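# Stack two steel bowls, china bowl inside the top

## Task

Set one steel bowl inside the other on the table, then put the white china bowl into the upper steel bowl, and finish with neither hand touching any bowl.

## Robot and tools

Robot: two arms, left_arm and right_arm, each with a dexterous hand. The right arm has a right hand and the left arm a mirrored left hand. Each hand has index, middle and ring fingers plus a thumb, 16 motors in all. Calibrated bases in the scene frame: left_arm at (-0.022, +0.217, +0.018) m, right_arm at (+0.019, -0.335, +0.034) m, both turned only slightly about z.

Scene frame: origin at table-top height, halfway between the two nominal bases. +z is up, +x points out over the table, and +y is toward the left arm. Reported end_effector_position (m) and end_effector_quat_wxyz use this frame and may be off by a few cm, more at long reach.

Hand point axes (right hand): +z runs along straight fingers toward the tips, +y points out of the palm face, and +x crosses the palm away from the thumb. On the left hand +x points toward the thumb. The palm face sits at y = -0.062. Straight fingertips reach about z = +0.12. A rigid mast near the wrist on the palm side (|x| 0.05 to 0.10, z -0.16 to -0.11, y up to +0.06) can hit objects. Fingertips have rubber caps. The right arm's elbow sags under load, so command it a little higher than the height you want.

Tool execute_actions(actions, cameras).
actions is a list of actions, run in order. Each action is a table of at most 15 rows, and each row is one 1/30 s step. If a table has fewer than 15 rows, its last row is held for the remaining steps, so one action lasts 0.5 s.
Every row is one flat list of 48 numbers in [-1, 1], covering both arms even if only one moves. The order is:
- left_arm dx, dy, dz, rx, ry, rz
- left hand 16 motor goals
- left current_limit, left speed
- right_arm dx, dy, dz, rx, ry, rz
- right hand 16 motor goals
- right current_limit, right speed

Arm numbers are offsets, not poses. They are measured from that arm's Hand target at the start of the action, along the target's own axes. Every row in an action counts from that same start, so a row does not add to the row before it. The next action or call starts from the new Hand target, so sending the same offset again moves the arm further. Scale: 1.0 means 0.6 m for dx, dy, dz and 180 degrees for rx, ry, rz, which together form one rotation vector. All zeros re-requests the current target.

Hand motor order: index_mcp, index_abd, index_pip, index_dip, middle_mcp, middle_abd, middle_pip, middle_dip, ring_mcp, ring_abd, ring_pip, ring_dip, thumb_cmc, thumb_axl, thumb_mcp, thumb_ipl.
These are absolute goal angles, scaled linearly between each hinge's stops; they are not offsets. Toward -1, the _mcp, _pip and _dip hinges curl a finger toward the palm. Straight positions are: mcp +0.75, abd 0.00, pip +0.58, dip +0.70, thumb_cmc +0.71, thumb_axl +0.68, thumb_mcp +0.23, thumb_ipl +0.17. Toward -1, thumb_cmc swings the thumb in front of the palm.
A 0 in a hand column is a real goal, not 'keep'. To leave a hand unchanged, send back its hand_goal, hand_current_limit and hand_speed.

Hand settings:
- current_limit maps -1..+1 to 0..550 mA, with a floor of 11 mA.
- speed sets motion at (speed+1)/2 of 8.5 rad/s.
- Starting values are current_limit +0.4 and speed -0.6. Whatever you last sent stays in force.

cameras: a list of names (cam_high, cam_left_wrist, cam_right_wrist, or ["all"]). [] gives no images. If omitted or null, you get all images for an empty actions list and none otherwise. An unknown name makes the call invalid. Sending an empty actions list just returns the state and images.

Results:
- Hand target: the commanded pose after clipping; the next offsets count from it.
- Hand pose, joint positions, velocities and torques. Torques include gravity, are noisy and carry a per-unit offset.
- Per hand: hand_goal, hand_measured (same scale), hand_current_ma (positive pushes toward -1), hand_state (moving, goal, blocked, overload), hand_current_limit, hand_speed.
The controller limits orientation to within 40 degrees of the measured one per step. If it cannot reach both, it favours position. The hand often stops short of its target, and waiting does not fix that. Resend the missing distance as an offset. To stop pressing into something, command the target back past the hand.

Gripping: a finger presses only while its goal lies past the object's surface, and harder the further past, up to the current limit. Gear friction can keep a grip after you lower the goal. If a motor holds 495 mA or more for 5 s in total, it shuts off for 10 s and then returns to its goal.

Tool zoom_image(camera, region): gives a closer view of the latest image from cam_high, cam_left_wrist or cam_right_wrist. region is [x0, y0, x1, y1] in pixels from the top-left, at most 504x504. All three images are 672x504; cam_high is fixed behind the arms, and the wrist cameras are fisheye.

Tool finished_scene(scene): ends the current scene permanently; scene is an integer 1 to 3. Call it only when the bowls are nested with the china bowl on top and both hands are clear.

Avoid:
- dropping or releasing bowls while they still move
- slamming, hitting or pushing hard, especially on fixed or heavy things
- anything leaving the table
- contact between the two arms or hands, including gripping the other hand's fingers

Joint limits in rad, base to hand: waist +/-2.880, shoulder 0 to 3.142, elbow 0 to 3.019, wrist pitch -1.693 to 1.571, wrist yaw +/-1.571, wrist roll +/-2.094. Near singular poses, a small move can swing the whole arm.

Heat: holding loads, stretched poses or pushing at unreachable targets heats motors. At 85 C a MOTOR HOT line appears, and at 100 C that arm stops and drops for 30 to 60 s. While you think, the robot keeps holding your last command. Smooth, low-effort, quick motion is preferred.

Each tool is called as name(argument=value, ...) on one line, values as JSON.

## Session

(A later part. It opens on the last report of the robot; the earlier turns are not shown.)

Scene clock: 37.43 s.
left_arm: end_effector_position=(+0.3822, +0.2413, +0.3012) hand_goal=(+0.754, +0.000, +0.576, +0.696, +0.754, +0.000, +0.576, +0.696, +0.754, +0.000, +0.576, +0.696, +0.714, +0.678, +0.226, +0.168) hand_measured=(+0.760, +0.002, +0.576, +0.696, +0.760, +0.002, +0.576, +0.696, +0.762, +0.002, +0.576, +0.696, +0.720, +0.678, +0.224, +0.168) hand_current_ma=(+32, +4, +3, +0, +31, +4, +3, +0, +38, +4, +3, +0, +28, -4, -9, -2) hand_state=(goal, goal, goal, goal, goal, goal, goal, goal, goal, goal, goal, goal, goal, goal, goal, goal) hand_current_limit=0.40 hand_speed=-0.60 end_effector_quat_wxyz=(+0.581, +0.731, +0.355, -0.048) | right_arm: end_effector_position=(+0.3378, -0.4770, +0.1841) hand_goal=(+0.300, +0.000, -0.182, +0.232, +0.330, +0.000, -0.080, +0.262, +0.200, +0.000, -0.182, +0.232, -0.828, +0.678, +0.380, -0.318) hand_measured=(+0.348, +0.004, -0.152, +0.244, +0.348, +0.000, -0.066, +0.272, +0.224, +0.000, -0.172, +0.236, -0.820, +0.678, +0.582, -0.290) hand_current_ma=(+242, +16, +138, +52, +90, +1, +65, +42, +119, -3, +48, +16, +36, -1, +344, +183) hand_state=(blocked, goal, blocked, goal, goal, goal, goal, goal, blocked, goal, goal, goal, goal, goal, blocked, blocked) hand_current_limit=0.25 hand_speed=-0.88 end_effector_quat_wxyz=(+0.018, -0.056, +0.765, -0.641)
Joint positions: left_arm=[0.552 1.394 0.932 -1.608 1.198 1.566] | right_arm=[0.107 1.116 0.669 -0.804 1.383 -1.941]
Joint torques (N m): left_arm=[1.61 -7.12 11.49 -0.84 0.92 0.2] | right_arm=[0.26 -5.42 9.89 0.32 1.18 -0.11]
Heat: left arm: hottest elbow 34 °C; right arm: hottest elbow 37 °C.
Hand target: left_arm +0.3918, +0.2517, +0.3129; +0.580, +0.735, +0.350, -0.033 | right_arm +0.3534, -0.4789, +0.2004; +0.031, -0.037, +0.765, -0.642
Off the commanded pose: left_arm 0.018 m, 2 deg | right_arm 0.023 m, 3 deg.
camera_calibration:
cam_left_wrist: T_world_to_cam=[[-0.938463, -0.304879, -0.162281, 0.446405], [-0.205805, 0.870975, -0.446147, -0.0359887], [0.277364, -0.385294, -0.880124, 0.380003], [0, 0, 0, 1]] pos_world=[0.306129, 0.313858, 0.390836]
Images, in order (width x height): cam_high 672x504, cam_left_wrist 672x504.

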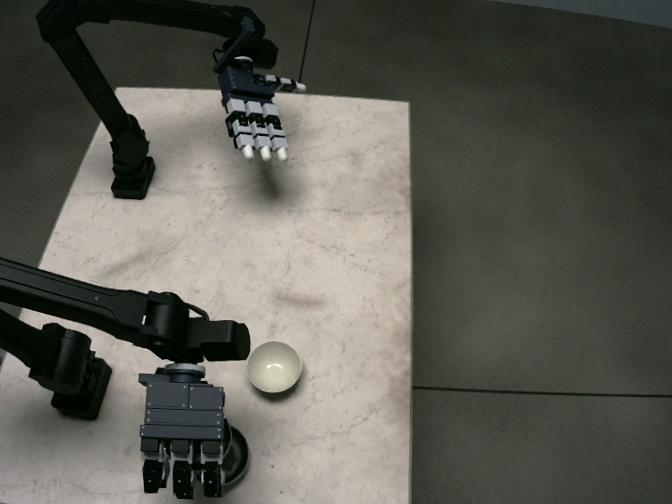

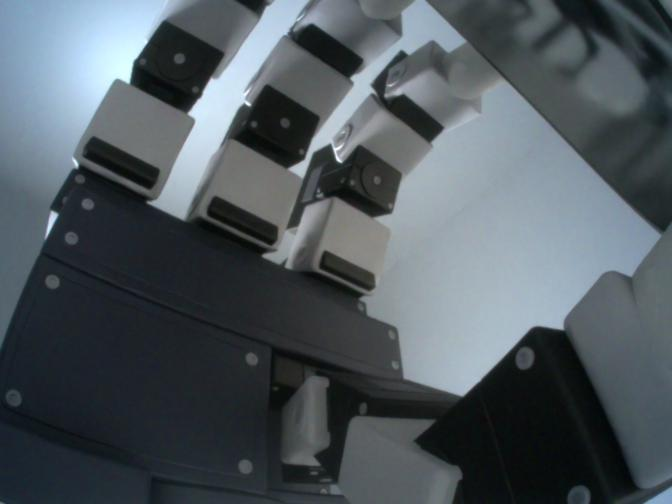

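execute_actions(actions=[[[0,0,0,0,0,0,0.754,0,0.576,0.696,0.754,0,0.576,0.696,0.754,0,0.576,0.696,0.714,0.678,0.226,0.168,0.4,-0.6, -0.0035,0.0492,0.0088,0,0,0,0.3,0,-0.182,0.232,0.33,0,-0.08,0.261,0.2,0,-0.182,0.232,-0.829,0.677,0.38,-0.319,0.25,-0.88]],[[0,0,0,0,0,0,0.754,0,0.576,0.696,0.754,0,0.576,0.696,0.754,0,0.576,0.696,0.714,0.678,0.226,0.168,0.4,-0.6, -0.0035,0.0492,0.0088,0,0,0,0.3,0,-0.182,0.232,0.33,0,-0.08,0.261,0.2,0,-0.182,0.232,-0.829,0.677,0.38,-0.319,0.25,-0.88]]], cameras=["cam_high"])

zoom_image(camera="cam_high", region=[170, 400, 270, 500])

Scene clock: 39.73 s.
left_arm: end_effector_position=(+0.3822, +0.2413, +0.3012) hand_goal=(+0.754, +0.000, +0.576, +0.696, +0.754, +0.000, +0.576, +0.696, +0.754, +0.000, +0.576, +0.696, +0.714, +0.678, +0.226, +0.168) hand_measured=(+0.760, +0.002, +0.576, +0.696, +0.760, +0.002, +0.576, +0.696, +0.762, +0.002, +0.576, +0.696, +0.720, +0.678, +0.224, +0.168) hand_current_ma=(+32, +4, +3, +0, +31, +4, +3, +0, +38, +4, +3, +0, +28, -4, -9, -2) hand_state=(goal, goal, goal, goal, goal, goal, goal, goal, goal, goal, goal, goal, goal, goal, goal, goal) hand_current_limit=0.40 hand_speed=-0.60 end_effector_quat_wxyz=(+0.581, +0.731, +0.355, -0.048) | right_arm: end_effector_position=(+0.3547, -0.4762, +0.1375) hand_goal=(+0.300, +0.000, -0.182, +0.232, +0.330, +0.000, -0.080, +0.262, +0.200, +0.000, -0.182, +0.232, -0.828, +0.678, +0.380, -0.318) hand_measured=(+0.348, +0.004, -0.152, +0.244, +0.348, +0.000, -0.066, +0.272, +0.224, +0.000, -0.172, +0.236, -0.820, +0.678, +0.582, -0.290) hand_current_ma=(+242, +16, +138, +52, +90, +1, +65, +42, +119, -3, +48, +17, +36, -1, +344, +183) hand_state=(blocked, goal, blocked, goal, goal, goal, goal, goal, blocked, goal, goal, goal, goal, goal, blocked, blocked) hand_current_limit=0.25 hand_speed=-0.88 end_effector_quat_wxyz=(+0.028, -0.043, +0.766, -0.641)
Joint positions: left_arm=[0.552 1.394 0.932 -1.608 1.198 1.566] | right_arm=[0.107 1.245 0.623 -0.633 1.383 -1.904]
Joint torques (N m): left_arm=[1.55 -7.36 11.55 -0.75 0.91 0.21] | right_arm=[-0.5 -6.36 6.48 1.22 1.18 -0.22]
Heat: left arm: hottest elbow 34 °C; right arm: hottest elbow 37 °C.
Hand target: left_arm +0.3918, +0.2517, +0.3129; +0.580, +0.735, +0.350, -0.033 | right_arm +0.3576, -0.4786, +0.1405; +0.031, -0.037, +0.765, -0.642
Off the commanded pose: left_arm 0.018 m, 2 deg | right_arm 0.005 m, 1 deg.
Images, in order (width x height): cam_high 672x504.

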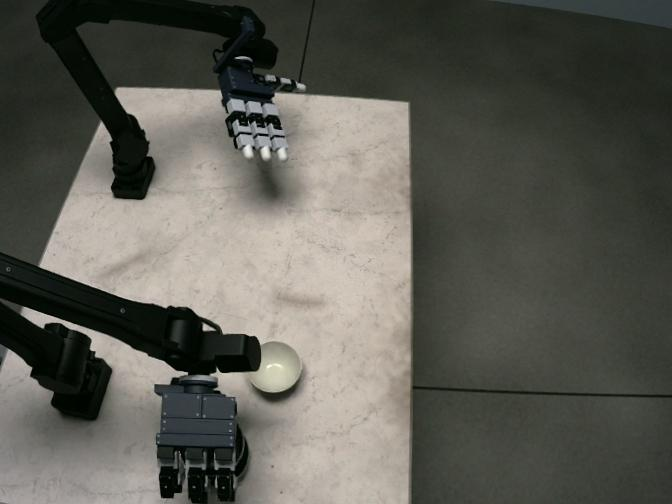

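Scaled by 5.040 from the camera's 672x504 image, which has a finer 960x720 frame.

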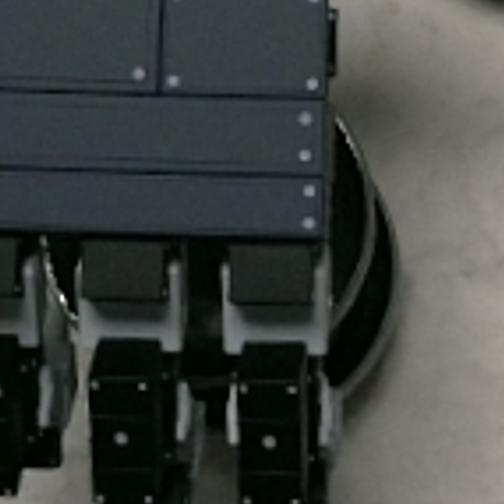

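execute_actions(actions=[[[0,0,0,0,0,0,0.754,0,0.576,0.696,0.754,0,0.576,0.696,0.754,0,0.576,0.696,0.714,0.678,0.226,0.168,0.4,-0.6, 0,0,0.0117,0,0,0,0.3,0,-0.182,0.232,0.33,0,-0.08,0.261,0.2,0,-0.182,0.232,-0.829,0.677,0.38,-0.319,0.25,-0.88]],[[0,0,0,0,0,0,0.754,0,0.576,0.696,0.754,0,0.576,0.696,0.754,0,0.576,0.696,0.714,0.678,0.226,0.168,0.4,-0.6, 0,0,0,0,0,0,0.3,0,-0.182,0.232,0.33,0,-0.08,0.261,0.2,0,-0.182,0.232,-0.829,0.677,0.38,-0.319,0.25,-0.88]]], cameras=["cam_high"])

zoom_image(camera="cam_high", region=[170, 404, 270, 504])

Scene clock: 42.73 s.
left_arm: end_effector_position=(+0.3822, +0.2413, +0.3012) hand_goal=(+0.754, +0.000, +0.576, +0.696, +0.754, +0.000, +0.576, +0.696, +0.754, +0.000, +0.576, +0.696, +0.714, +0.678, +0.226, +0.168) hand_measured=(+0.760, +0.002, +0.576, +0.696, +0.760, +0.002, +0.576, +0.696, +0.762, +0.002, +0.576, +0.696, +0.720, +0.678, +0.224, +0.168) hand_current_ma=(+32, +4, +3, +0, +31, +4, +3, +0, +38, +4, +3, +0, +28, -4, -9, -2) hand_state=(goal, goal, goal, goal, goal, goal, goal, goal, goal, goal, goal, goal, goal, goal, goal, goal) hand_current_limit=0.40 hand_speed=-0.60 end_effector_quat_wxyz=(+0.581, +0.731, +0.355, -0.048) | right_arm: end_effector_position=(+0.3567, -0.4830, +0.1337) hand_goal=(+0.300, +0.000, -0.182, +0.232, +0.330, +0.000, -0.080, +0.262, +0.200, +0.000, -0.182, +0.232, -0.828, +0.678, +0.380, -0.318) hand_measured=(+0.348, +0.004, -0.152, +0.244, +0.348, +0.000, -0.066, +0.272, +0.224, +0.000, -0.172, +0.236, -0.820, +0.678, +0.582, -0.290) hand_current_ma=(+242, +16, +138, +52, +90, +1, +65, +42, +119, -3, +48, +17, +36, -1, +344, +183) hand_state=(blocked, goal, blocked, goal, goal, goal, goal, goal, blocked, goal, goal, goal, goal, goal, blocked, blocked) hand_current_limit=0.25 hand_speed=-0.88 end_effector_quat_wxyz=(+0.027, -0.044, +0.766, -0.641)
Joint positions: left_arm=[0.552 1.394 0.932 -1.608 1.198 1.566] | right_arm=[0.084 1.245 0.602 -0.51 1.376 -2.013]
Joint torques (N m): left_arm=[1.79 -7.24 11.55 -0.81 0.93 0.22] | right_arm=[0.15 -8.76 6.19 1.28 1.1 -0.24]
Heat: left arm: hottest elbow 34 °C; right arm: hottest elbow 37 °C.
Hand target: left_arm +0.3918, +0.2517, +0.3129; +0.580, +0.735, +0.350, -0.033 | right_arm +0.3583, -0.4854, +0.1392; +0.031, -0.037, +0.765, -0.642
Off the commanded pose: left_arm 0.018 m, 2 deg | right_arm 0.006 m, 1 deg.
Images, in order (width x height): cam_high 672x504.

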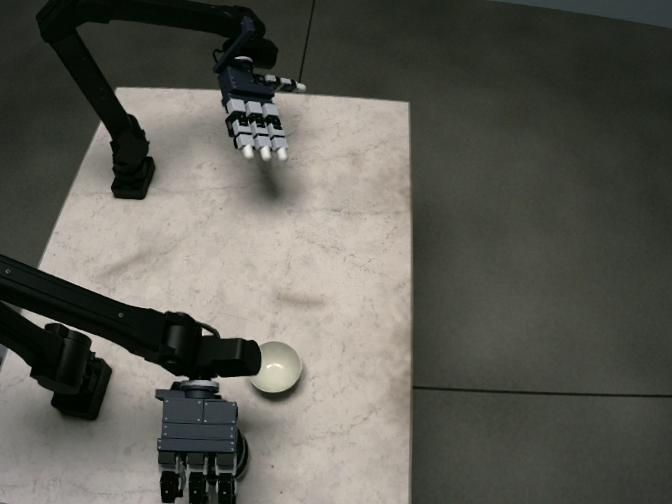

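Scaled by 5.040 from the camera's 672x504 image, which has a finer 960x720 frame.

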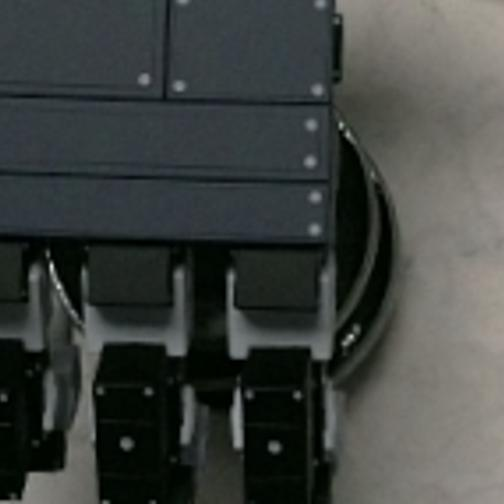

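execute_actions(actions=[[[0,0,0,0,0,0,0.754,0,0.576,0.696,0.754,0,0.576,0.696,0.754,0,0.576,0.696,0.714,0.678,0.226,0.168,0.4,-0.6, 0.001,0.038,0.0066,0,0,0,0.3,0,-0.182,0.232,0.33,0,-0.08,0.261,0.2,0,-0.182,0.232,-0.829,0.677,0.38,-0.319,0.25,-0.88]],[[0,0,0,0,0,0,0.754,0,0.576,0.696,0.754,0,0.576,0.696,0.754,0,0.576,0.696,0.714,0.678,0.226,0.168,0.4,-0.6, 0,0.008,0.0014,0,0,0,0.3,0,-0.182,0.232,0.33,0,-0.08,0.261,0.2,0,-0.182,0.232,-0.829,0.677,0.38,-0.319,0.25,-0.88]]], cameras=["cam_high"])

zoom_image(camera="cam_high", region=[170, 404, 270, 504])

Scene clock: 44.33 s.
left_arm: end_effector_position=(+0.3822, +0.2413, +0.3012) hand_goal=(+0.754, +0.000, +0.576, +0.696, +0.754, +0.000, +0.576, +0.696, +0.754, +0.000, +0.576, +0.696, +0.714, +0.678, +0.226, +0.168) hand_measured=(+0.760, +0.002, +0.576, +0.696, +0.760, +0.002, +0.576, +0.696, +0.762, +0.002, +0.576, +0.696, +0.720, +0.678, +0.224, +0.168) hand_current_ma=(+32, +4, +3, +0, +31, +4, +3, +0, +38, +4, +3, +0, +28, -4, -9, -2) hand_state=(goal, goal, goal, goal, goal, goal, goal, goal, goal, goal, goal, goal, goal, goal, goal, goal) hand_current_limit=0.40 hand_speed=-0.60 end_effector_quat_wxyz=(+0.581, +0.731, +0.355, -0.048) | right_arm: end_effector_position=(+0.3565, -0.4830, +0.1116) hand_goal=(+0.300, +0.000, -0.182, +0.232, +0.330, +0.000, -0.080, +0.262, +0.200, +0.000, -0.182, +0.232, -0.828, +0.678, +0.380, -0.318) hand_measured=(+0.348, +0.004, -0.152, +0.244, +0.348, +0.000, -0.066, +0.272, +0.224, -0.002, -0.172, +0.236, -0.820, +0.678, +0.582, -0.290) hand_current_ma=(+242, +17, +139, +55, +90, +1, +65, +42, +118, -5, +48, +17, +37, -1, +344, +183) hand_state=(blocked, goal, blocked, goal, goal, goal, goal, goal, blocked, goal, goal, goal, goal, goal, blocked, blocked) hand_current_limit=0.25 hand_speed=-0.88 end_effector_quat_wxyz=(+0.033, -0.039, +0.766, -0.641)
Joint positions: left_arm=[0.552 1.394 0.932 -1.608 1.198 1.566] | right_arm=[0.084 1.291 0.562 -0.404 1.376 -2.014]
Joint torques (N m): left_arm=[1.67 -7.18 11.51 -0.81 0.92 0.21] | right_arm=[-0.44 -6.48 5.71 1.44 1.06 -0.2]
Heat: left arm: hottest elbow 34 °C; right arm: hottest elbow 37 °C.
Hand target: left_arm +0.3918, +0.2517, +0.3129; +0.580, +0.735, +0.350, -0.033 | right_arm +0.3577, -0.4853, +0.1112; +0.031, -0.037, +0.765, -0.642
Off the commanded pose: left_arm 0.018 m, 2 deg | right_arm 0.003 m, 0 deg.
Images, in order (width x height): cam_high 672x504.

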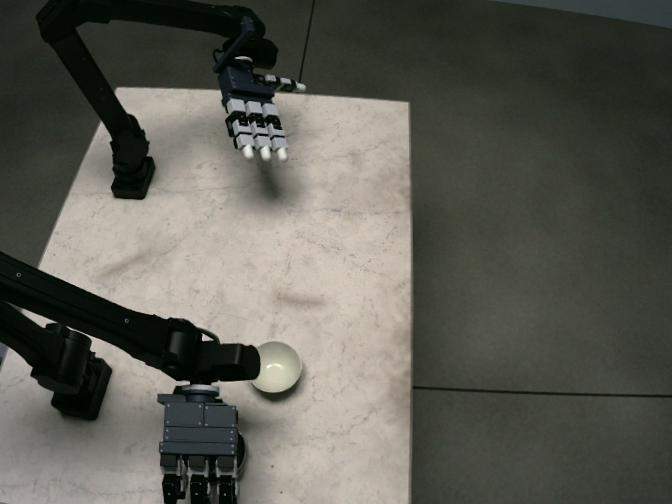

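Scaled by 5.040 from the camera's 672x504 image, which has a finer 960x720 frame.

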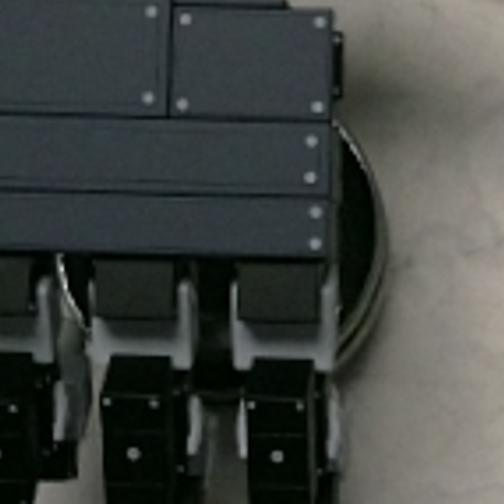

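execute_actions(actions=[[[0,0,0,0,0,0,0.754,0,0.576,0.696,0.754,0,0.576,0.696,0.754,0,0.576,0.696,0.714,0.678,0.226,0.168,0.4,-0.6, 0,0.0115,0.002,0,0,0,0.3,0,-0.182,0.232,0.33,0,-0.08,0.261,0.2,0,-0.182,0.232,-0.829,0.677,0.38,-0.319,0.25,-0.88]],[[0,0,0,0,0,0,0.754,0,0.576,0.696,0.754,0,0.576,0.696,0.754,0,0.576,0.696,0.714,0.678,0.226,0.168,0.4,-0.6, 0,0.008,0.0014,0,0,0,0.3,0,-0.182,0.232,0.33,0,-0.08,0.261,0.2,0,-0.182,0.232,-0.829,0.677,0.38,-0.319,0.25,-0.88]]], cameras=["cam_high"])

zoom_image(camera="cam_high", region=[170, 404, 270, 504])

Scene clock: 46.03 s.
left_arm: end_effector_position=(+0.3822, +0.2413, +0.3012) hand_goal=(+0.754, +0.000, +0.576, +0.696, +0.754, +0.000, +0.576, +0.696, +0.754, +0.000, +0.576, +0.696, +0.714, +0.678, +0.226, +0.168) hand_measured=(+0.760, +0.002, +0.576, +0.696, +0.760, +0.002, +0.576, +0.696, +0.762, +0.002, +0.576, +0.696, +0.720, +0.678, +0.224, +0.168) hand_current_ma=(+32, +4, +3, +0, +31, +4, +3, +0, +38, +4, +3, +0, +28, -4, -9, -2) hand_state=(goal, goal, goal, goal, goal, goal, goal, goal, goal, goal, goal, goal, goal, goal, goal, goal) hand_current_limit=0.40 hand_speed=-0.60 end_effector_quat_wxyz=(+0.581, +0.731, +0.355, -0.048) | right_arm: end_effector_position=(+0.3577, -0.4834, +0.1029) hand_goal=(+0.300, +0.000, -0.182, +0.232, +0.330, +0.000, -0.080, +0.262, +0.200, +0.000, -0.182, +0.232, -0.828, +0.678, +0.380, -0.318) hand_measured=(+0.348, +0.004, -0.152, +0.244, +0.348, +0.000, -0.066, +0.272, +0.224, -0.002, -0.172, +0.236, -0.822, +0.678, +0.582, -0.290) hand_current_ma=(+242, +17, +139, +55, +90, +1, +66, +42, +118, -11, +49, +19, +27, -1, +344, +183) hand_state=(blocked, goal, blocked, goal, goal, goal, goal, goal, blocked, goal, goal, goal, goal, goal, blocked, blocked) hand_current_limit=0.25 hand_speed=-0.88 end_effector_quat_wxyz=(+0.035, -0.037, +0.765, -0.642)
Joint positions: left_arm=[0.552 1.394 0.932 -1.608 1.198 1.566] | right_arm=[0.083 1.316 0.551 -0.36 1.377 -2.018]
Joint torques (N m): left_arm=[1.67 -7.41 11.55 -0.81 0.89 0.21] | right_arm=[1.14 -5.95 5.23 1.48 1.05 -0.15]
Heat: left arm: hottest elbow 34 °C; right arm: hottest elbow 37 °C.
Hand target: left_arm +0.3918, +0.2517, +0.3129; +0.580, +0.735, +0.350, -0.033 | right_arm +0.3577, -0.4853, +0.0994; +0.031, -0.037, +0.765, -0.642
Off the commanded pose: left_arm 0.018 m, 2 deg | right_arm 0.004 m, 0 deg.
Images, in order (width x height): cam_high 672x504.

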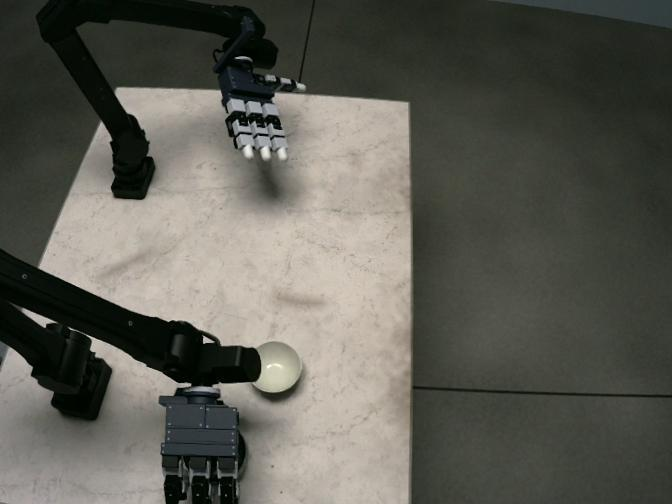

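Scaled by 5.040 from the camera's 672x504 image, which has a finer 960x720 frame.

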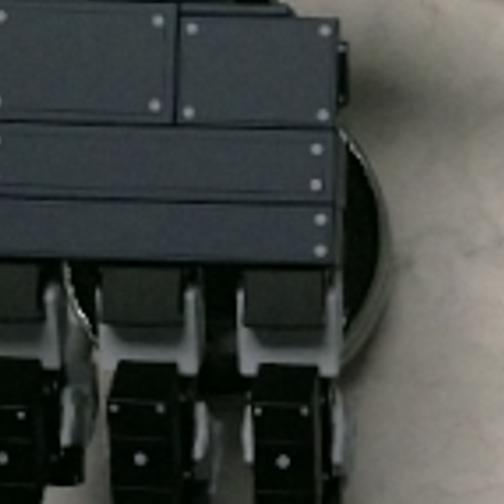

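execute_actions(actions=[[[0,0,0,0,0,0,0.754,0,0.576,0.696,0.754,0,0.576,0.696,0.754,0,0.576,0.696,0.714,0.678,0.226,0.168,0.4,-0.6, 0,-0.003,-0.0005,0,0,0,0.37,0,-0.182,0.232,0.37,0,-0.08,0.261,0.25,0,-0.182,0.232,-0.829,0.677,0.57,-0.319,0.25,-0.95]],[[0,0,0,0,0,0,0.754,0,0.576,0.696,0.754,0,0.576,0.696,0.754,0,0.576,0.696,0.714,0.678,0.226,0.168,0.4,-0.6, 0,0,0,0,0,0,0.43,0,-0.182,0.232,0.43,0,-0.08,0.261,0.31,0,-0.182,0.232,-0.829,0.677,0.65,-0.319,0.25,-0.95]],[[0,0,0,0,0,0,0.754,0,0.576,0.696,0.754,0,0.576,0.696,0.754,0,0.576,0.696,0.714,0.678,0.226,0.168,0.4,-0.6, 0,0,0,0,0,0,0.6,0,-0.182,0.232,0.6,0,-0.08,0.261,0.55,0,-0.182,0.232,-0.829,0.677,0.764,-0.319,0.25,-0.85]],[[0,0,0,0,0,0,0.754,0,0.576,0.696,0.754,0,0.576,0.696,0.754,0,0.576,0.696,0.714,0.678,0.226,0.168,0.4,-0.6, 0,-0.03,-0.005,0,0,0,0.644,0,-0.182,0.232,0.685,0,-0.08,0.261,0.644,0,-0.182,0.232,-0.829,0.677,0.764,-0.319,0.2,-0.7]]], cameras=["cam_left_wrist","cam_high"])

zoom_image(camera="cam_left_wrist", region=[320, 0, 672, 264])

Scene clock: 49.13 s.
left_arm: end_effector_position=(+0.3822, +0.2413, +0.3012) hand_goal=(+0.754, +0.000, +0.576, +0.696, +0.754, +0.000, +0.576, +0.696, +0.754, +0.000, +0.576, +0.696, +0.714, +0.678, +0.226, +0.168) hand_measured=(+0.760, +0.002, +0.576, +0.696, +0.760, +0.002, +0.576, +0.696, +0.762, +0.002, +0.576, +0.696, +0.720, +0.678, +0.224, +0.168) hand_current_ma=(+32, +4, +3, +0, +31, +4, +3, +0, +38, +4, +3, +0, +28, -4, -9, -2) hand_state=(goal, goal, goal, goal, goal, goal, goal, goal, goal, goal, goal, goal, goal, goal, goal, goal) hand_current_limit=0.40 hand_speed=-0.60 end_effector_quat_wxyz=(+0.581, +0.731, +0.355, -0.048) | right_arm: end_effector_position=(+0.3512, -0.4836, +0.1121) hand_goal=(+0.644, +0.000, -0.182, +0.232, +0.686, +0.000, -0.080, +0.262, +0.644, +0.000, -0.182, +0.232, -0.828, +0.678, +0.764, -0.318) hand_measured=(+0.626, +0.004, -0.180, +0.234, +0.664, +0.000, -0.078, +0.264, +0.622, -0.002, -0.180, +0.234, -0.826, +0.678, +0.756, -0.316) hand_current_ma=(-92, +13, +8, +11, -107, +1, +5, +13, -104, -11, +8, +12, +13, -1, -48, +10) hand_state=(goal, goal, goal, goal, blocked, goal, goal, goal, blocked, goal, goal, goal, goal, goal, goal, goal) hand_current_limit=0.20 hand_speed=-0.70 end_effector_quat_wxyz=(+0.030, -0.042, +0.765, -0.642)
Joint positions: left_arm=[0.552 1.394 0.932 -1.608 1.198 1.566] | right_arm=[0.083 1.276 0.551 -0.404 1.377 -2.027]
Joint velocities: left_arm=[within noise] | right_arm=[-0.005 -0.005 -0.012 -0.017 -0.168 0.022]
Joint torques (N m): left_arm=[1.67 -6.89 11.51 -0.83 0.91 0.21] | right_arm=[-0.62 -6.77 7.2 0.51 1.03 -0.22]
Heat: left arm: hottest elbow 35 °C; right arm: hottest elbow 37 °C.
Hand target: left_arm +0.3918, +0.2517, +0.3129; +0.580, +0.735, +0.350, -0.033 | right_arm +0.3577, -0.4856, +0.1195; +0.031, -0.037, +0.765, -0.642
Off the commanded pose: left_arm 0.018 m, 2 deg | right_arm 0.010 m, 1 deg.
camera_calibration:
cam_left_wrist: T_world_to_cam=[[-0.938463, -0.304879, -0.162281, 0.446405], [-0.205805, 0.870975, -0.446147, -0.0359887], [0.277364, -0.385294, -0.880124, 0.380003], [0, 0, 0, 1]] pos_world=[0.306129, 0.313858, 0.390836]
Images, in order (width x height): cam_high 672x504, cam_left_wrist 672x504.

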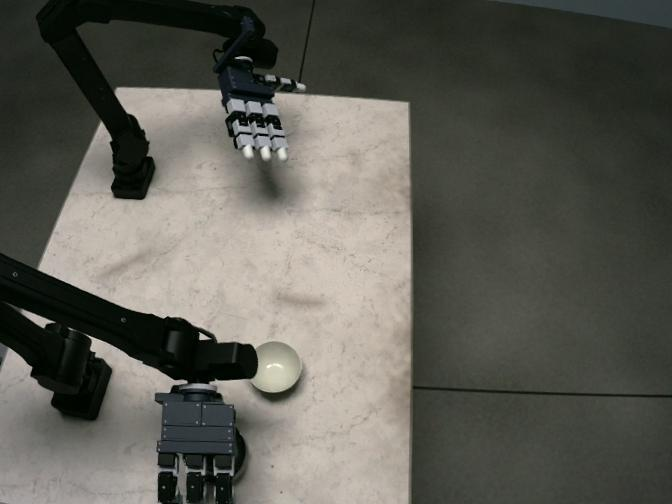

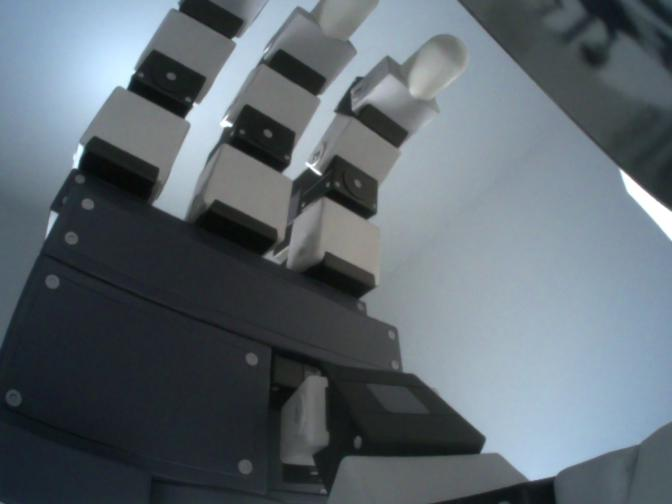

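Scaled by 1.432 from the camera's 672x504 image, which has a finer 960x720 frame.

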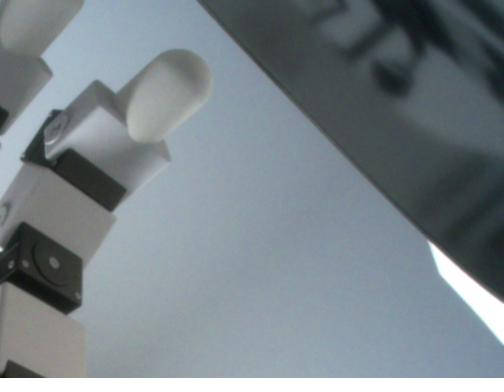

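execute_actions(actions=[[[0,0,0,0,0,0,0.754,0,0.576,0.696,0.754,0,0.576,0.696,0.754,0,0.576,0.696,0.714,0.678,0.226,0.168,0.4,-0.6, 0,-0.07,-0.012,0,0,0,0.48,0,-0.182,0.232,0.57,0,-0.08,0.261,0.48,0,-0.182,0.232,-0.829,0.677,0.764,-0.319,0.2,-0.7]],[[0,0,0,0,0,0,0.754,0,0.576,0.696,0.754,0,0.576,0.696,0.754,0,0.576,0.696,0.714,0.678,0.226,0.168,0.4,-0.6, -0.04,-0.08,-0.014,0,0,0,0.48,0,-0.182,0.232,0.57,0,-0.08,0.261,0.48,0,-0.182,0.232,-0.829,0.677,0.764,-0.319,0.2,-0.7]],[[0,0,0,0,0,0,0.754,0,0.576,0.696,0.754,0,0.576,0.696,0.754,0,0.576,0.696,0.714,0.678,0.226,0.168,0.4,-0.6, -0.04,0,-0.1,0,-0.06,-0.01,0.48,0,-0.182,0.232,0.57,0,-0.08,0.261,0.48,0,-0.182,0.232,-0.829,0.677,0.764,-0.319,0.2,-0.7]],[[0,0,0,0,0,0,0.754,0,0.576,0.696,0.754,0,0.576,0.696,0.754,0,0.576,0.696,0.714,0.678,0.226,0.168,0.4,-0.6, -0.04,0,-0.1,0,-0.06,-0.01,0.48,0,-0.182,0.232,0.57,0,-0.08,0.261,0.48,0,-0.182,0.232,-0.829,0.677,0.764,-0.319,0.2,-0.7]]], cameras=["cam_high"])

zoom_image(camera="cam_high", region=[170, 410, 260, 500])

Scene clock: 52.13 s.
left_arm: end_effector_position=(+0.3822, +0.2413, +0.3012) hand_goal=(+0.754, +0.000, +0.576, +0.696, +0.754, +0.000, +0.576, +0.696, +0.754, +0.000, +0.576, +0.696, +0.714, +0.678, +0.226, +0.168) hand_measured=(+0.760, +0.002, +0.576, +0.696, +0.760, +0.002, +0.576, +0.696, +0.762, +0.002, +0.576, +0.696, +0.720, +0.678, +0.224, +0.168) hand_current_ma=(+32, +4, +3, +0, +31, +4, +3, +0, +38, +4, +3, +0, +28, -4, -9, -2) hand_state=(goal, goal, goal, goal, goal, goal, goal, goal, goal, goal, goal, goal, goal, goal, goal, goal) hand_current_limit=0.40 hand_speed=-0.60 end_effector_quat_wxyz=(+0.581, +0.731, +0.355, -0.048) | right_arm: end_effector_position=(+0.3974, -0.3617, +0.2166) hand_goal=(+0.480, +0.000, -0.182, +0.232, +0.570, +0.000, -0.080, +0.262, +0.480, +0.000, -0.182, +0.232, -0.828, +0.678, +0.764, -0.318) hand_measured=(+0.474, +0.002, -0.180, +0.234, +0.562, +0.000, -0.078, +0.264, +0.474, -0.002, -0.180, +0.234, -0.826, +0.678, +0.758, -0.316) hand_current_ma=(-30, +10, +8, +11, -37, +1, +4, +13, -33, -9, +7, +12, +13, -1, -39, +8) hand_state=(goal, goal, goal, goal, goal, goal, goal, goal, goal, goal, goal, goal, goal, goal, goal, goal) hand_current_limit=0.20 hand_speed=-0.70 end_effector_quat_wxyz=(+0.136, -0.173, +0.748, -0.626)
Joint positions: left_arm=[0.552 1.394 0.932 -1.608 1.198 1.566] | right_arm=[0.411 1.127 0.757 -0.723 1.366 -2.071]
Joint torques (N m): left_arm=[1.61 -7.36 11.44 -0.84 0.91 0.2] | right_arm=[0.09 -6.65 9.61 0.62 1.08 -0.28]
Heat: left arm: hottest elbow 35 °C; right arm: hottest elbow 38 °C.
Hand target: left_arm +0.3918, +0.2517, +0.3129; +0.580, +0.735, +0.350, -0.033 | right_arm +0.4059, -0.3589, +0.2317; +0.154, -0.181, +0.744, -0.624
Off the commanded pose: left_arm 0.018 m, 2 deg | right_arm 0.018 m, 2 deg.
joint sent to its limit (right arm) — joint 6 (wrist roll), lower limit. The joint targets still meet the commanded pose.
Images, in order (width x height): cam_high 672x504.

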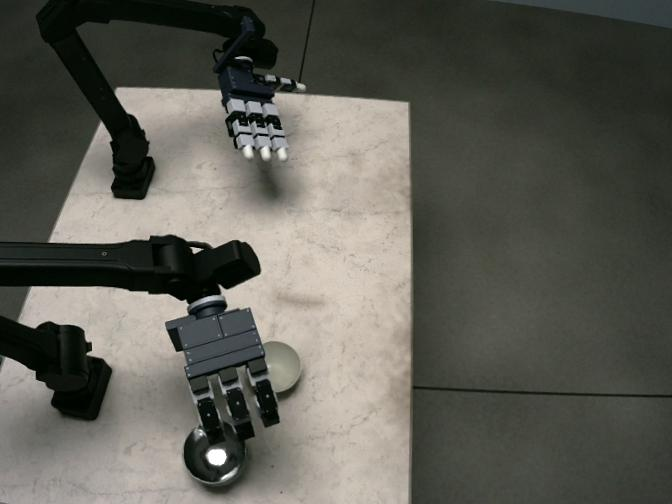

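Scaled by 5.600 from the camera's 672x504 image, which has a finer 960x720 frame.

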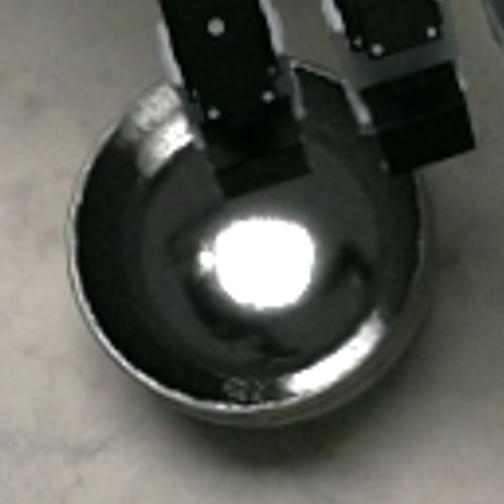

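execute_actions(actions=[[[0,0,0,0,0,0,0.754,0,0.576,0.696,0.754,0,0.576,0.696,0.754,0,0.576,0.696,0.714,0.678,0.226,0.168,0.4,-0.6, -0.078,0.0344,-0.027,0,0,0,0.48,0,-0.182,0.232,0.57,0,-0.08,0.261,0.48,0,-0.182,0.232,-0.829,0.677,0.764,-0.319,0.2,-0.7]],[[0,0,0,0,0,0,0.754,0,0.576,0.696,0.754,0,0.576,0.696,0.754,0,0.576,0.696,0.714,0.678,0.226,0.168,0.4,-0.6, -0.078,0.0344,-0.027,0,-0.0137,-0.0024,0.48,0,-0.182,0.232,0.57,0,-0.08,0.261,0.48,0,-0.182,0.232,-0.829,0.677,0.764,-0.319,0.2,-0.7]],[[0,0,0,0,0,0,0.754,0,0.576,0.696,0.754,0,0.576,0.696,0.754,0,0.576,0.696,0.714,0.678,0.226,0.168,0.4,-0.6, 0,0.06,0.0106,0,0,0,0.48,0,-0.182,0.232,0.57,0,-0.08,0.261,0.48,0,-0.182,0.232,-0.829,0.677,0.764,-0.319,0.2,-0.7]]], cameras=["cam_high"])

zoom_image(camera="cam_high", region=[190, 250, 350, 410])

zoom_image(camera="cam_high", region=[170, 410, 260, 500])

Scene clock: 56.03 s.
left_arm: end_effector_position=(+0.3822, +0.2413, +0.3012) hand_goal=(+0.754, +0.000, +0.576, +0.696, +0.754, +0.000, +0.576, +0.696, +0.754, +0.000, +0.576, +0.696, +0.714, +0.678, +0.226, +0.168) hand_measured=(+0.760, +0.002, +0.576, +0.696, +0.760, +0.002, +0.576, +0.696, +0.762, +0.002, +0.576, +0.696, +0.720, +0.678, +0.224, +0.168) hand_current_ma=(+32, +4, +3, +0, +31, +4, +3, +0, +38, +4, +3, +0, +28, -4, -9, -2) hand_state=(goal, goal, goal, goal, goal, goal, goal, goal, goal, goal, goal, goal, goal, goal, goal, goal) hand_current_limit=0.40 hand_speed=-0.60 end_effector_quat_wxyz=(+0.581, +0.731, +0.355, -0.048) | right_arm: end_effector_position=(+0.4694, -0.2804, +0.1656) hand_goal=(+0.480, +0.000, -0.182, +0.232, +0.570, +0.000, -0.080, +0.262, +0.480, +0.000, -0.182, +0.232, -0.828, +0.678, +0.764, -0.318) hand_measured=(+0.474, +0.002, -0.180, +0.234, +0.562, +0.000, -0.078, +0.264, +0.474, -0.002, -0.180, +0.234, -0.826, +0.678, +0.758, -0.316) hand_current_ma=(-31, +9, +8, +11, -37, +1, +4, +13, -33, -8, +7, +12, +13, -1, -39, +8) hand_state=(goal, goal, goal, goal, goal, goal, goal, goal, goal, goal, goal, goal, goal, goal, goal, goal) hand_current_limit=0.20 hand_speed=-0.70 end_effector_quat_wxyz=(+0.168, -0.200, +0.739, -0.621)
Joint positions: left_arm=[0.552 1.394 0.932 -1.608 1.198 1.566] | right_arm=[0.536 1.455 0.908 -0.71 1.388 -1.889]
Joint torques (N m): left_arm=[1.44 -7.3 11.58 -0.83 0.92 0.2] | right_arm=[-0.5 -10.7 6.42 1.05 1.16 -0.1]
Heat: left arm: hottest elbow 35 °C; right arm: hottest elbow 38 °C.
Hand target: left_arm +0.3918, +0.2517, +0.3129; +0.580, +0.735, +0.350, -0.033 | right_arm +0.4713, -0.2809, +0.1607; +0.168, -0.197, +0.740, -0.621
Off the commanded pose: left_arm 0.018 m, 2 deg | right_arm 0.005 m, 0 deg.
Images, in order (width x height): cam_high 672x504.

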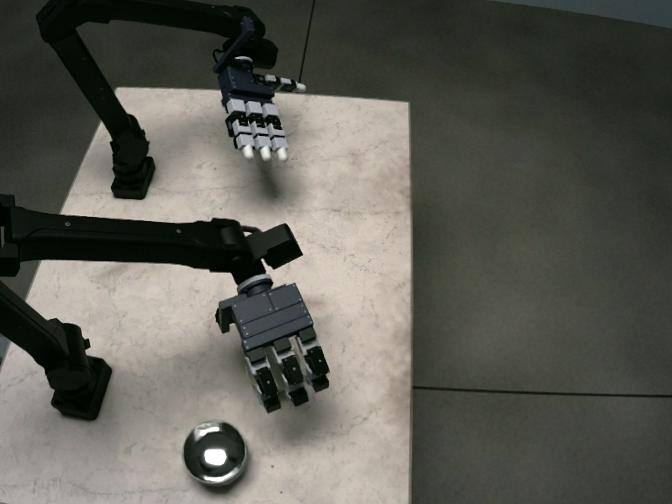

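Scaled by 3.150 from the camera's 672x504 image, which has a finer 960x720 frame.

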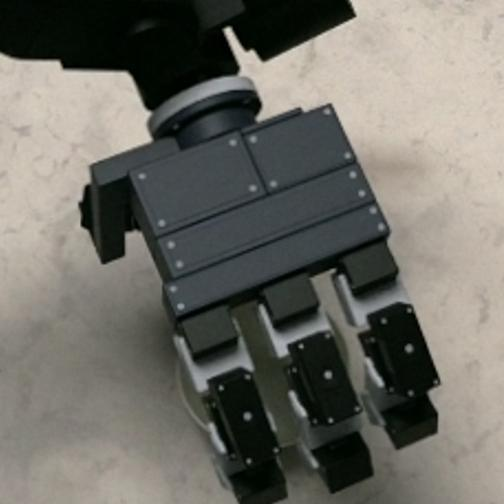

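Scaled by 5.600 from the camera's 672x504 image, which has a finer 960x720 frame.

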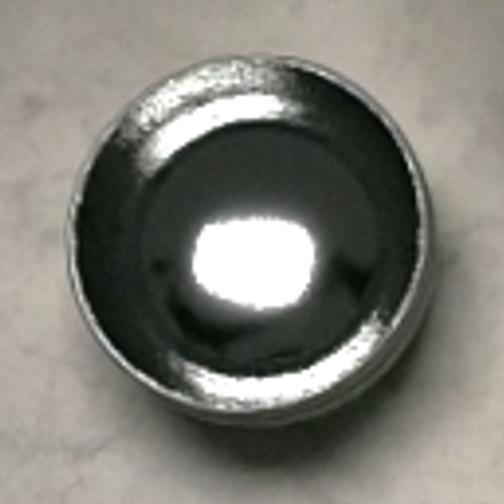

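execute_actions(actions=[[[0,0,0,0,0,0,0.754,0,0.576,0.696,0.754,0,0.576,0.696,0.754,0,0.576,0.696,0.714,0.678,0.226,0.168,0.4,-0.6, 0.01,0.0832,0.0087,0,0,0,0.48,0,-0.182,0.232,0.57,0,-0.08,0.261,0.48,0,-0.182,0.232,-0.829,0.677,0.764,-0.319,0.2,-0.7]],[[0,0,0,0,0,0,0.754,0,0.576,0.696,0.754,0,0.576,0.696,0.754,0,0.576,0.696,0.714,0.678,0.226,0.168,0.4,-0.6, 0,0,0,0,0,0,0.48,0,-0.182,0.232,0.57,0,-0.08,0.261,0.48,0,-0.182,0.232,-0.829,0.677,0.764,-0.319,0.2,-0.7]]], cameras=["cam_high"])

zoom_image(camera="cam_high", region=[200, 290, 340, 430])

Scene clock: 58.37 s.
left_arm: end_effector_position=(+0.3822, +0.2413, +0.3012) hand_goal=(+0.754, +0.000, +0.576, +0.696, +0.754, +0.000, +0.576, +0.696, +0.754, +0.000, +0.576, +0.696, +0.714, +0.678, +0.226, +0.168) hand_measured=(+0.760, +0.002, +0.576, +0.696, +0.760, +0.002, +0.576, +0.696, +0.762, +0.002, +0.576, +0.696, +0.720, +0.678, +0.224, +0.168) hand_current_ma=(+32, +4, +3, +0, +31, +4, +3, +0, +38, +4, +3, +0, +28, -4, -9, -2) hand_state=(goal, goal, goal, goal, goal, goal, goal, goal, goal, goal, goal, goal, goal, goal, goal, goal) hand_current_limit=0.40 hand_speed=-0.60 end_effector_quat_wxyz=(+0.581, +0.731, +0.355, -0.048) | right_arm: end_effector_position=(+0.4624, -0.2842, +0.1121) hand_goal=(+0.480, +0.000, -0.182, +0.232, +0.570, +0.000, -0.080, +0.262, +0.480, +0.000, -0.182, +0.232, -0.828, +0.678, +0.764, -0.318) hand_measured=(+0.474, +0.002, -0.180, +0.234, +0.562, +0.000, -0.078, +0.264, +0.474, -0.002, -0.180, +0.234, -0.826, +0.678, +0.758, -0.316) hand_current_ma=(-31, +9, +8, +11, -37, +1, +4, +13, -33, -8, +7, +12, +13, -1, -39, +8) hand_state=(goal, goal, goal, goal, goal, goal, goal, goal, goal, goal, goal, goal, goal, goal, goal, goal) hand_current_limit=0.20 hand_speed=-0.70 end_effector_quat_wxyz=(+0.163, -0.198, +0.740, -0.622)
Joint positions: left_arm=[0.552 1.394 0.932 -1.608 1.198 1.566] | right_arm=[0.536 1.54 0.836 -0.602 1.39 -1.843]
Joint torques (N m): left_arm=[1.67 -7.36 11.49 -0.8 0.92 0.2] | right_arm=[0.73 -11.05 5.75 1.03 1.16 -0.12]
Heat: left arm: hottest elbow 35 °C; right arm: hottest elbow 38 °C.
Hand target: left_arm +0.3918, +0.2517, +0.3129; +0.580, +0.735, +0.350, -0.033 | right_arm +0.4645, -0.2808, +0.1104; +0.168, -0.197, +0.740, -0.621
Off the commanded pose: left_arm 0.018 m, 2 deg | right_arm 0.004 m, 1 deg.
Images, in order (width x height): cam_high 672x504.

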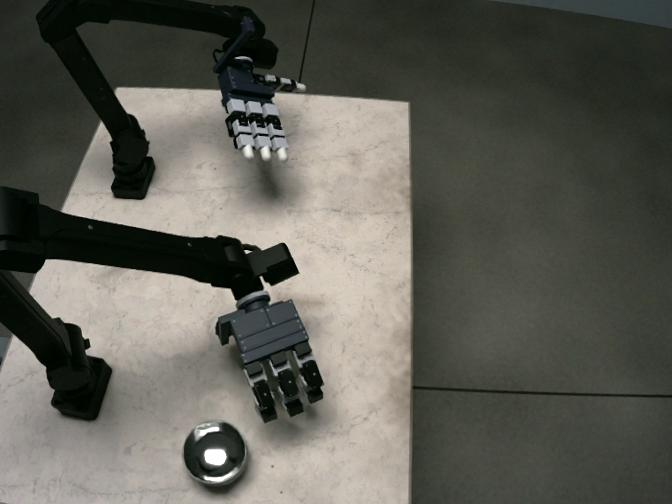

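Scaled by 3.600 from the camera's 672x504 image, which has a finer 960x720 frame.

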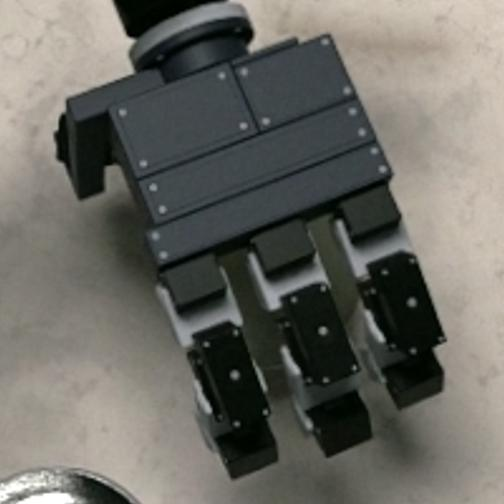

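execute_actions(actions=[[[0,0,0,0,0,0,0.754,0,0.576,0.696,0.754,0,0.576,0.696,0.754,0,0.576,0.696,0.714,0.678,0.226,0.168,0.4,-0.6, -0.0013,0.035,0.004,0,0,0,0.48,0,-0.182,0.232,0.57,0,-0.08,0.261,0.48,0,-0.182,0.232,-0.829,0.677,0.764,-0.319,0.2,-0.7]],[[0,0,0,0,0,0,0.754,0,0.576,0.696,0.754,0,0.576,0.696,0.754,0,0.576,0.696,0.714,0.678,0.226,0.168,0.4,-0.6, -0.0013,0.035,0.004,0,0,0,0.48,0,-0.182,0.232,0.57,0,-0.08,0.261,0.48,0,-0.182,0.232,-0.829,0.677,0.764,-0.319,0.2,-0.7]]], cameras=["cam_high","cam_left_wrist"])

zoom_image(camera="cam_high", region=[200, 290, 340, 430])

Scene clock: 60.30 s.
left_arm: end_effector_position=(+0.3822, +0.2413, +0.3012) hand_goal=(+0.754, +0.000, +0.576, +0.696, +0.754, +0.000, +0.576, +0.696, +0.754, +0.000, +0.576, +0.696, +0.714, +0.678, +0.226, +0.168) hand_measured=(+0.760, +0.002, +0.576, +0.696, +0.760, +0.002, +0.576, +0.696, +0.762, +0.002, +0.576, +0.696, +0.720, +0.678, +0.224, +0.168) hand_current_ma=(+32, +4, +3, +0, +31, +4, +3, +0, +38, +4, +3, +0, +28, -4, -9, -2) hand_state=(goal, goal, goal, goal, goal, goal, goal, goal, goal, goal, goal, goal, goal, goal, goal, goal) hand_current_limit=0.40 hand_speed=-0.60 end_effector_quat_wxyz=(+0.581, +0.731, +0.355, -0.048) | right_arm: end_effector_position=(+0.4640, -0.2812, +0.0733) hand_goal=(+0.480, +0.000, -0.182, +0.232, +0.570, +0.000, -0.080, +0.262, +0.480, +0.000, -0.182, +0.232, -0.828, +0.678, +0.764, -0.318) hand_measured=(+0.474, +0.002, -0.180, +0.234, +0.562, +0.000, -0.078, +0.264, +0.474, -0.002, -0.180, +0.234, -0.826, +0.678, +0.758, -0.316) hand_current_ma=(-31, +9, +8, +11, -37, +1, +4, +13, -33, -8, +7, +12, +13, -1, -39, +8) hand_state=(goal, goal, goal, goal, goal, goal, goal, goal, goal, goal, goal, goal, goal, goal, goal, goal) hand_current_limit=0.20 hand_speed=-0.70 end_effector_quat_wxyz=(+0.164, -0.197, +0.740, -0.621)
Joint positions: left_arm=[0.552 1.394 0.932 -1.608 1.198 1.566] | right_arm=[0.541 1.632 0.813 -0.514 1.391 -1.813]
Joint torques (N m): left_arm=[1.73 -7.3 11.58 -0.83 0.89 0.19] | right_arm=[0.26 -11.16 4.97 0.98 1.16 -0.02]
Heat: left arm: hottest elbow 35 °C; right arm: hottest elbow 38 °C.
Hand target: left_arm +0.3918, +0.2517, +0.3129; +0.580, +0.735, +0.350, -0.033 | right_arm +0.4646, -0.2778, +0.0682; +0.168, -0.197, +0.740, -0.621
Off the commanded pose: left_arm 0.018 m, 2 deg | right_arm 0.006 m, 0 deg.
camera_calibration:
cam_left_wrist: T_world_to_cam=[[-0.938463, -0.304879, -0.162281, 0.446405], [-0.205805, 0.870975, -0.446147, -0.0359887], [0.277364, -0.385294, -0.880124, 0.380003], [0, 0, 0, 1]] pos_world=[0.306129, 0.313858, 0.390836]
Images, in order (width x height): cam_high 672x504, cam_left_wrist 672x504.

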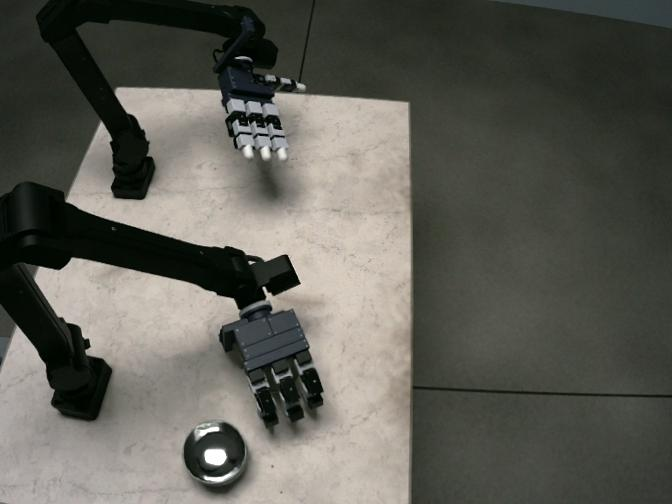

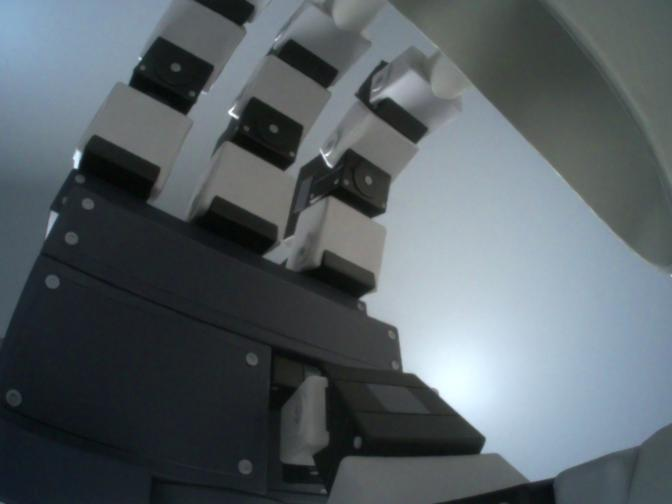

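Scaled by 3.600 from the camera's 672x504 image, which has a finer 960x720 frame.

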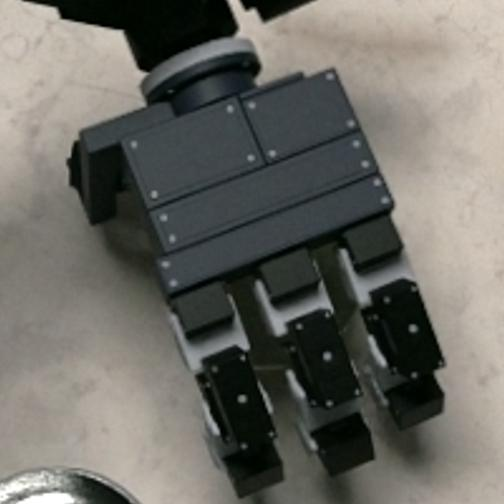

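execute_actions(actions=[[[0,0,0,0,0,0,0.754,0,0.576,0.696,0.754,0,0.576,0.696,0.754,0,0.576,0.696,0.714,0.678,0.226,0.168,0.4,-0.6, 0,0,0,0,0,0,0.24,0,-0.182,0.232,0.33,0,-0.08,0.261,0.24,0,-0.182,0.232,-0.829,0.677,0.58,-0.319,0.1,-0.85]],[[0,0,0,0,0,0,0.754,0,0.576,0.696,0.754,0,0.576,0.696,0.754,0,0.576,0.696,0.714,0.678,0.226,0.168,0.4,-0.6, 0,0,0,0,0,0,0.14,0,-0.182,0.232,0.24,0,-0.08,0.261,0.14,0,-0.182,0.232,-0.829,0.677,0.4,-0.319,0.1,-0.88]],[[0,0,0,0,0,0,0.754,0,0.576,0.696,0.754,0,0.576,0.696,0.754,0,0.576,0.696,0.714,0.678,0.226,0.168,0.4,-0.6, 0,0,0,0,0,0,0.14,0,-0.182,0.232,0.24,0,-0.08,0.261,0.14,0,-0.182,0.232,-0.829,0.677,0.4,-0.319,0.1,-0.88]]], cameras=["cam_left_wrist"])

Scene clock: 62.57 s.
left_arm: end_effector_position=(+0.3822, +0.2413, +0.3012) hand_goal=(+0.754, +0.000, +0.576, +0.696, +0.754, +0.000, +0.576, +0.696, +0.754, +0.000, +0.576, +0.696, +0.714, +0.678, +0.226, +0.168) hand_measured=(+0.760, +0.002, +0.576, +0.696, +0.760, +0.002, +0.576, +0.696, +0.762, +0.002, +0.576, +0.696, +0.720, +0.678, +0.224, +0.168) hand_current_ma=(+32, +4, +3, +0, +31, +4, +3, +0, +38, +4, +3, +0, +28, -4, -9, -2) hand_state=(goal, goal, goal, goal, goal, goal, goal, goal, goal, goal, goal, goal, goal, goal, goal, goal) hand_current_limit=0.40 hand_speed=-0.60 end_effector_quat_wxyz=(+0.581, +0.731, +0.355, -0.048) | right_arm: end_effector_position=(+0.4643, -0.2812, +0.0735) hand_goal=(+0.140, +0.000, -0.182, +0.232, +0.240, +0.000, -0.080, +0.262, +0.140, +0.000, -0.182, +0.232, -0.828, +0.678, +0.400, -0.318) hand_measured=(+0.218, +0.004, -0.162, +0.238, +0.266, +0.000, -0.074, +0.264, +0.152, -0.002, -0.178, +0.234, -0.832, +0.678, +0.574, -0.304) hand_current_ma=(+303, +16, +91, +22, +125, +1, +28, +13, +60, -8, +16, +12, -21, -1, +303, +92) hand_state=(blocked, goal, goal, goal, blocked, goal, goal, goal, goal, goal, goal, goal, goal, goal, blocked, goal) hand_current_limit=0.10 hand_speed=-0.88 end_effector_quat_wxyz=(+0.165, -0.196, +0.740, -0.622)
Joint positions: left_arm=[0.552 1.394 0.932 -1.608 1.198 1.566] | right_arm=[0.541 1.632 0.813 -0.513 1.392 -1.813]
Joint torques (N m): left_arm=[1.61 -7.3 11.52 -0.87 0.9 0.2] | right_arm=[1.14 -11.99 5.11 0.91 1.1 -0.07]
Heat: left arm: hottest elbow 35 °C; right arm: hottest elbow 38 °C.
Hand target: left_arm +0.3918, +0.2517, +0.3129; +0.580, +0.735, +0.350, -0.033 | right_arm +0.4647, -0.2778, +0.0682; +0.168, -0.197, +0.740, -0.621
Off the commanded pose: left_arm 0.018 m, 2 deg | right_arm 0.006 m, 0 deg.
camera_calibration:
cam_left_wrist: T_world_to_cam=[[-0.938463, -0.304879, -0.162281, 0.446405], [-0.205805, 0.870975, -0.446147, -0.0359887], [0.277364, -0.385294, -0.880124, 0.380003], [0, 0, 0, 1]] pos_world=[0.306129, 0.313858, 0.390836]
Images, in order (width x height): cam_left_wrist 672x504.

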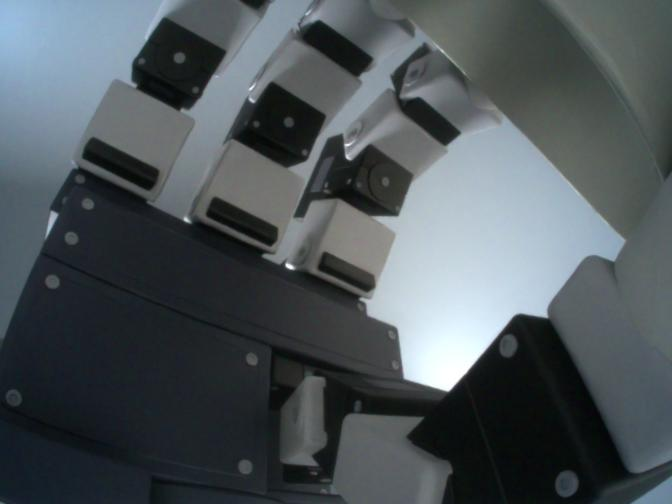

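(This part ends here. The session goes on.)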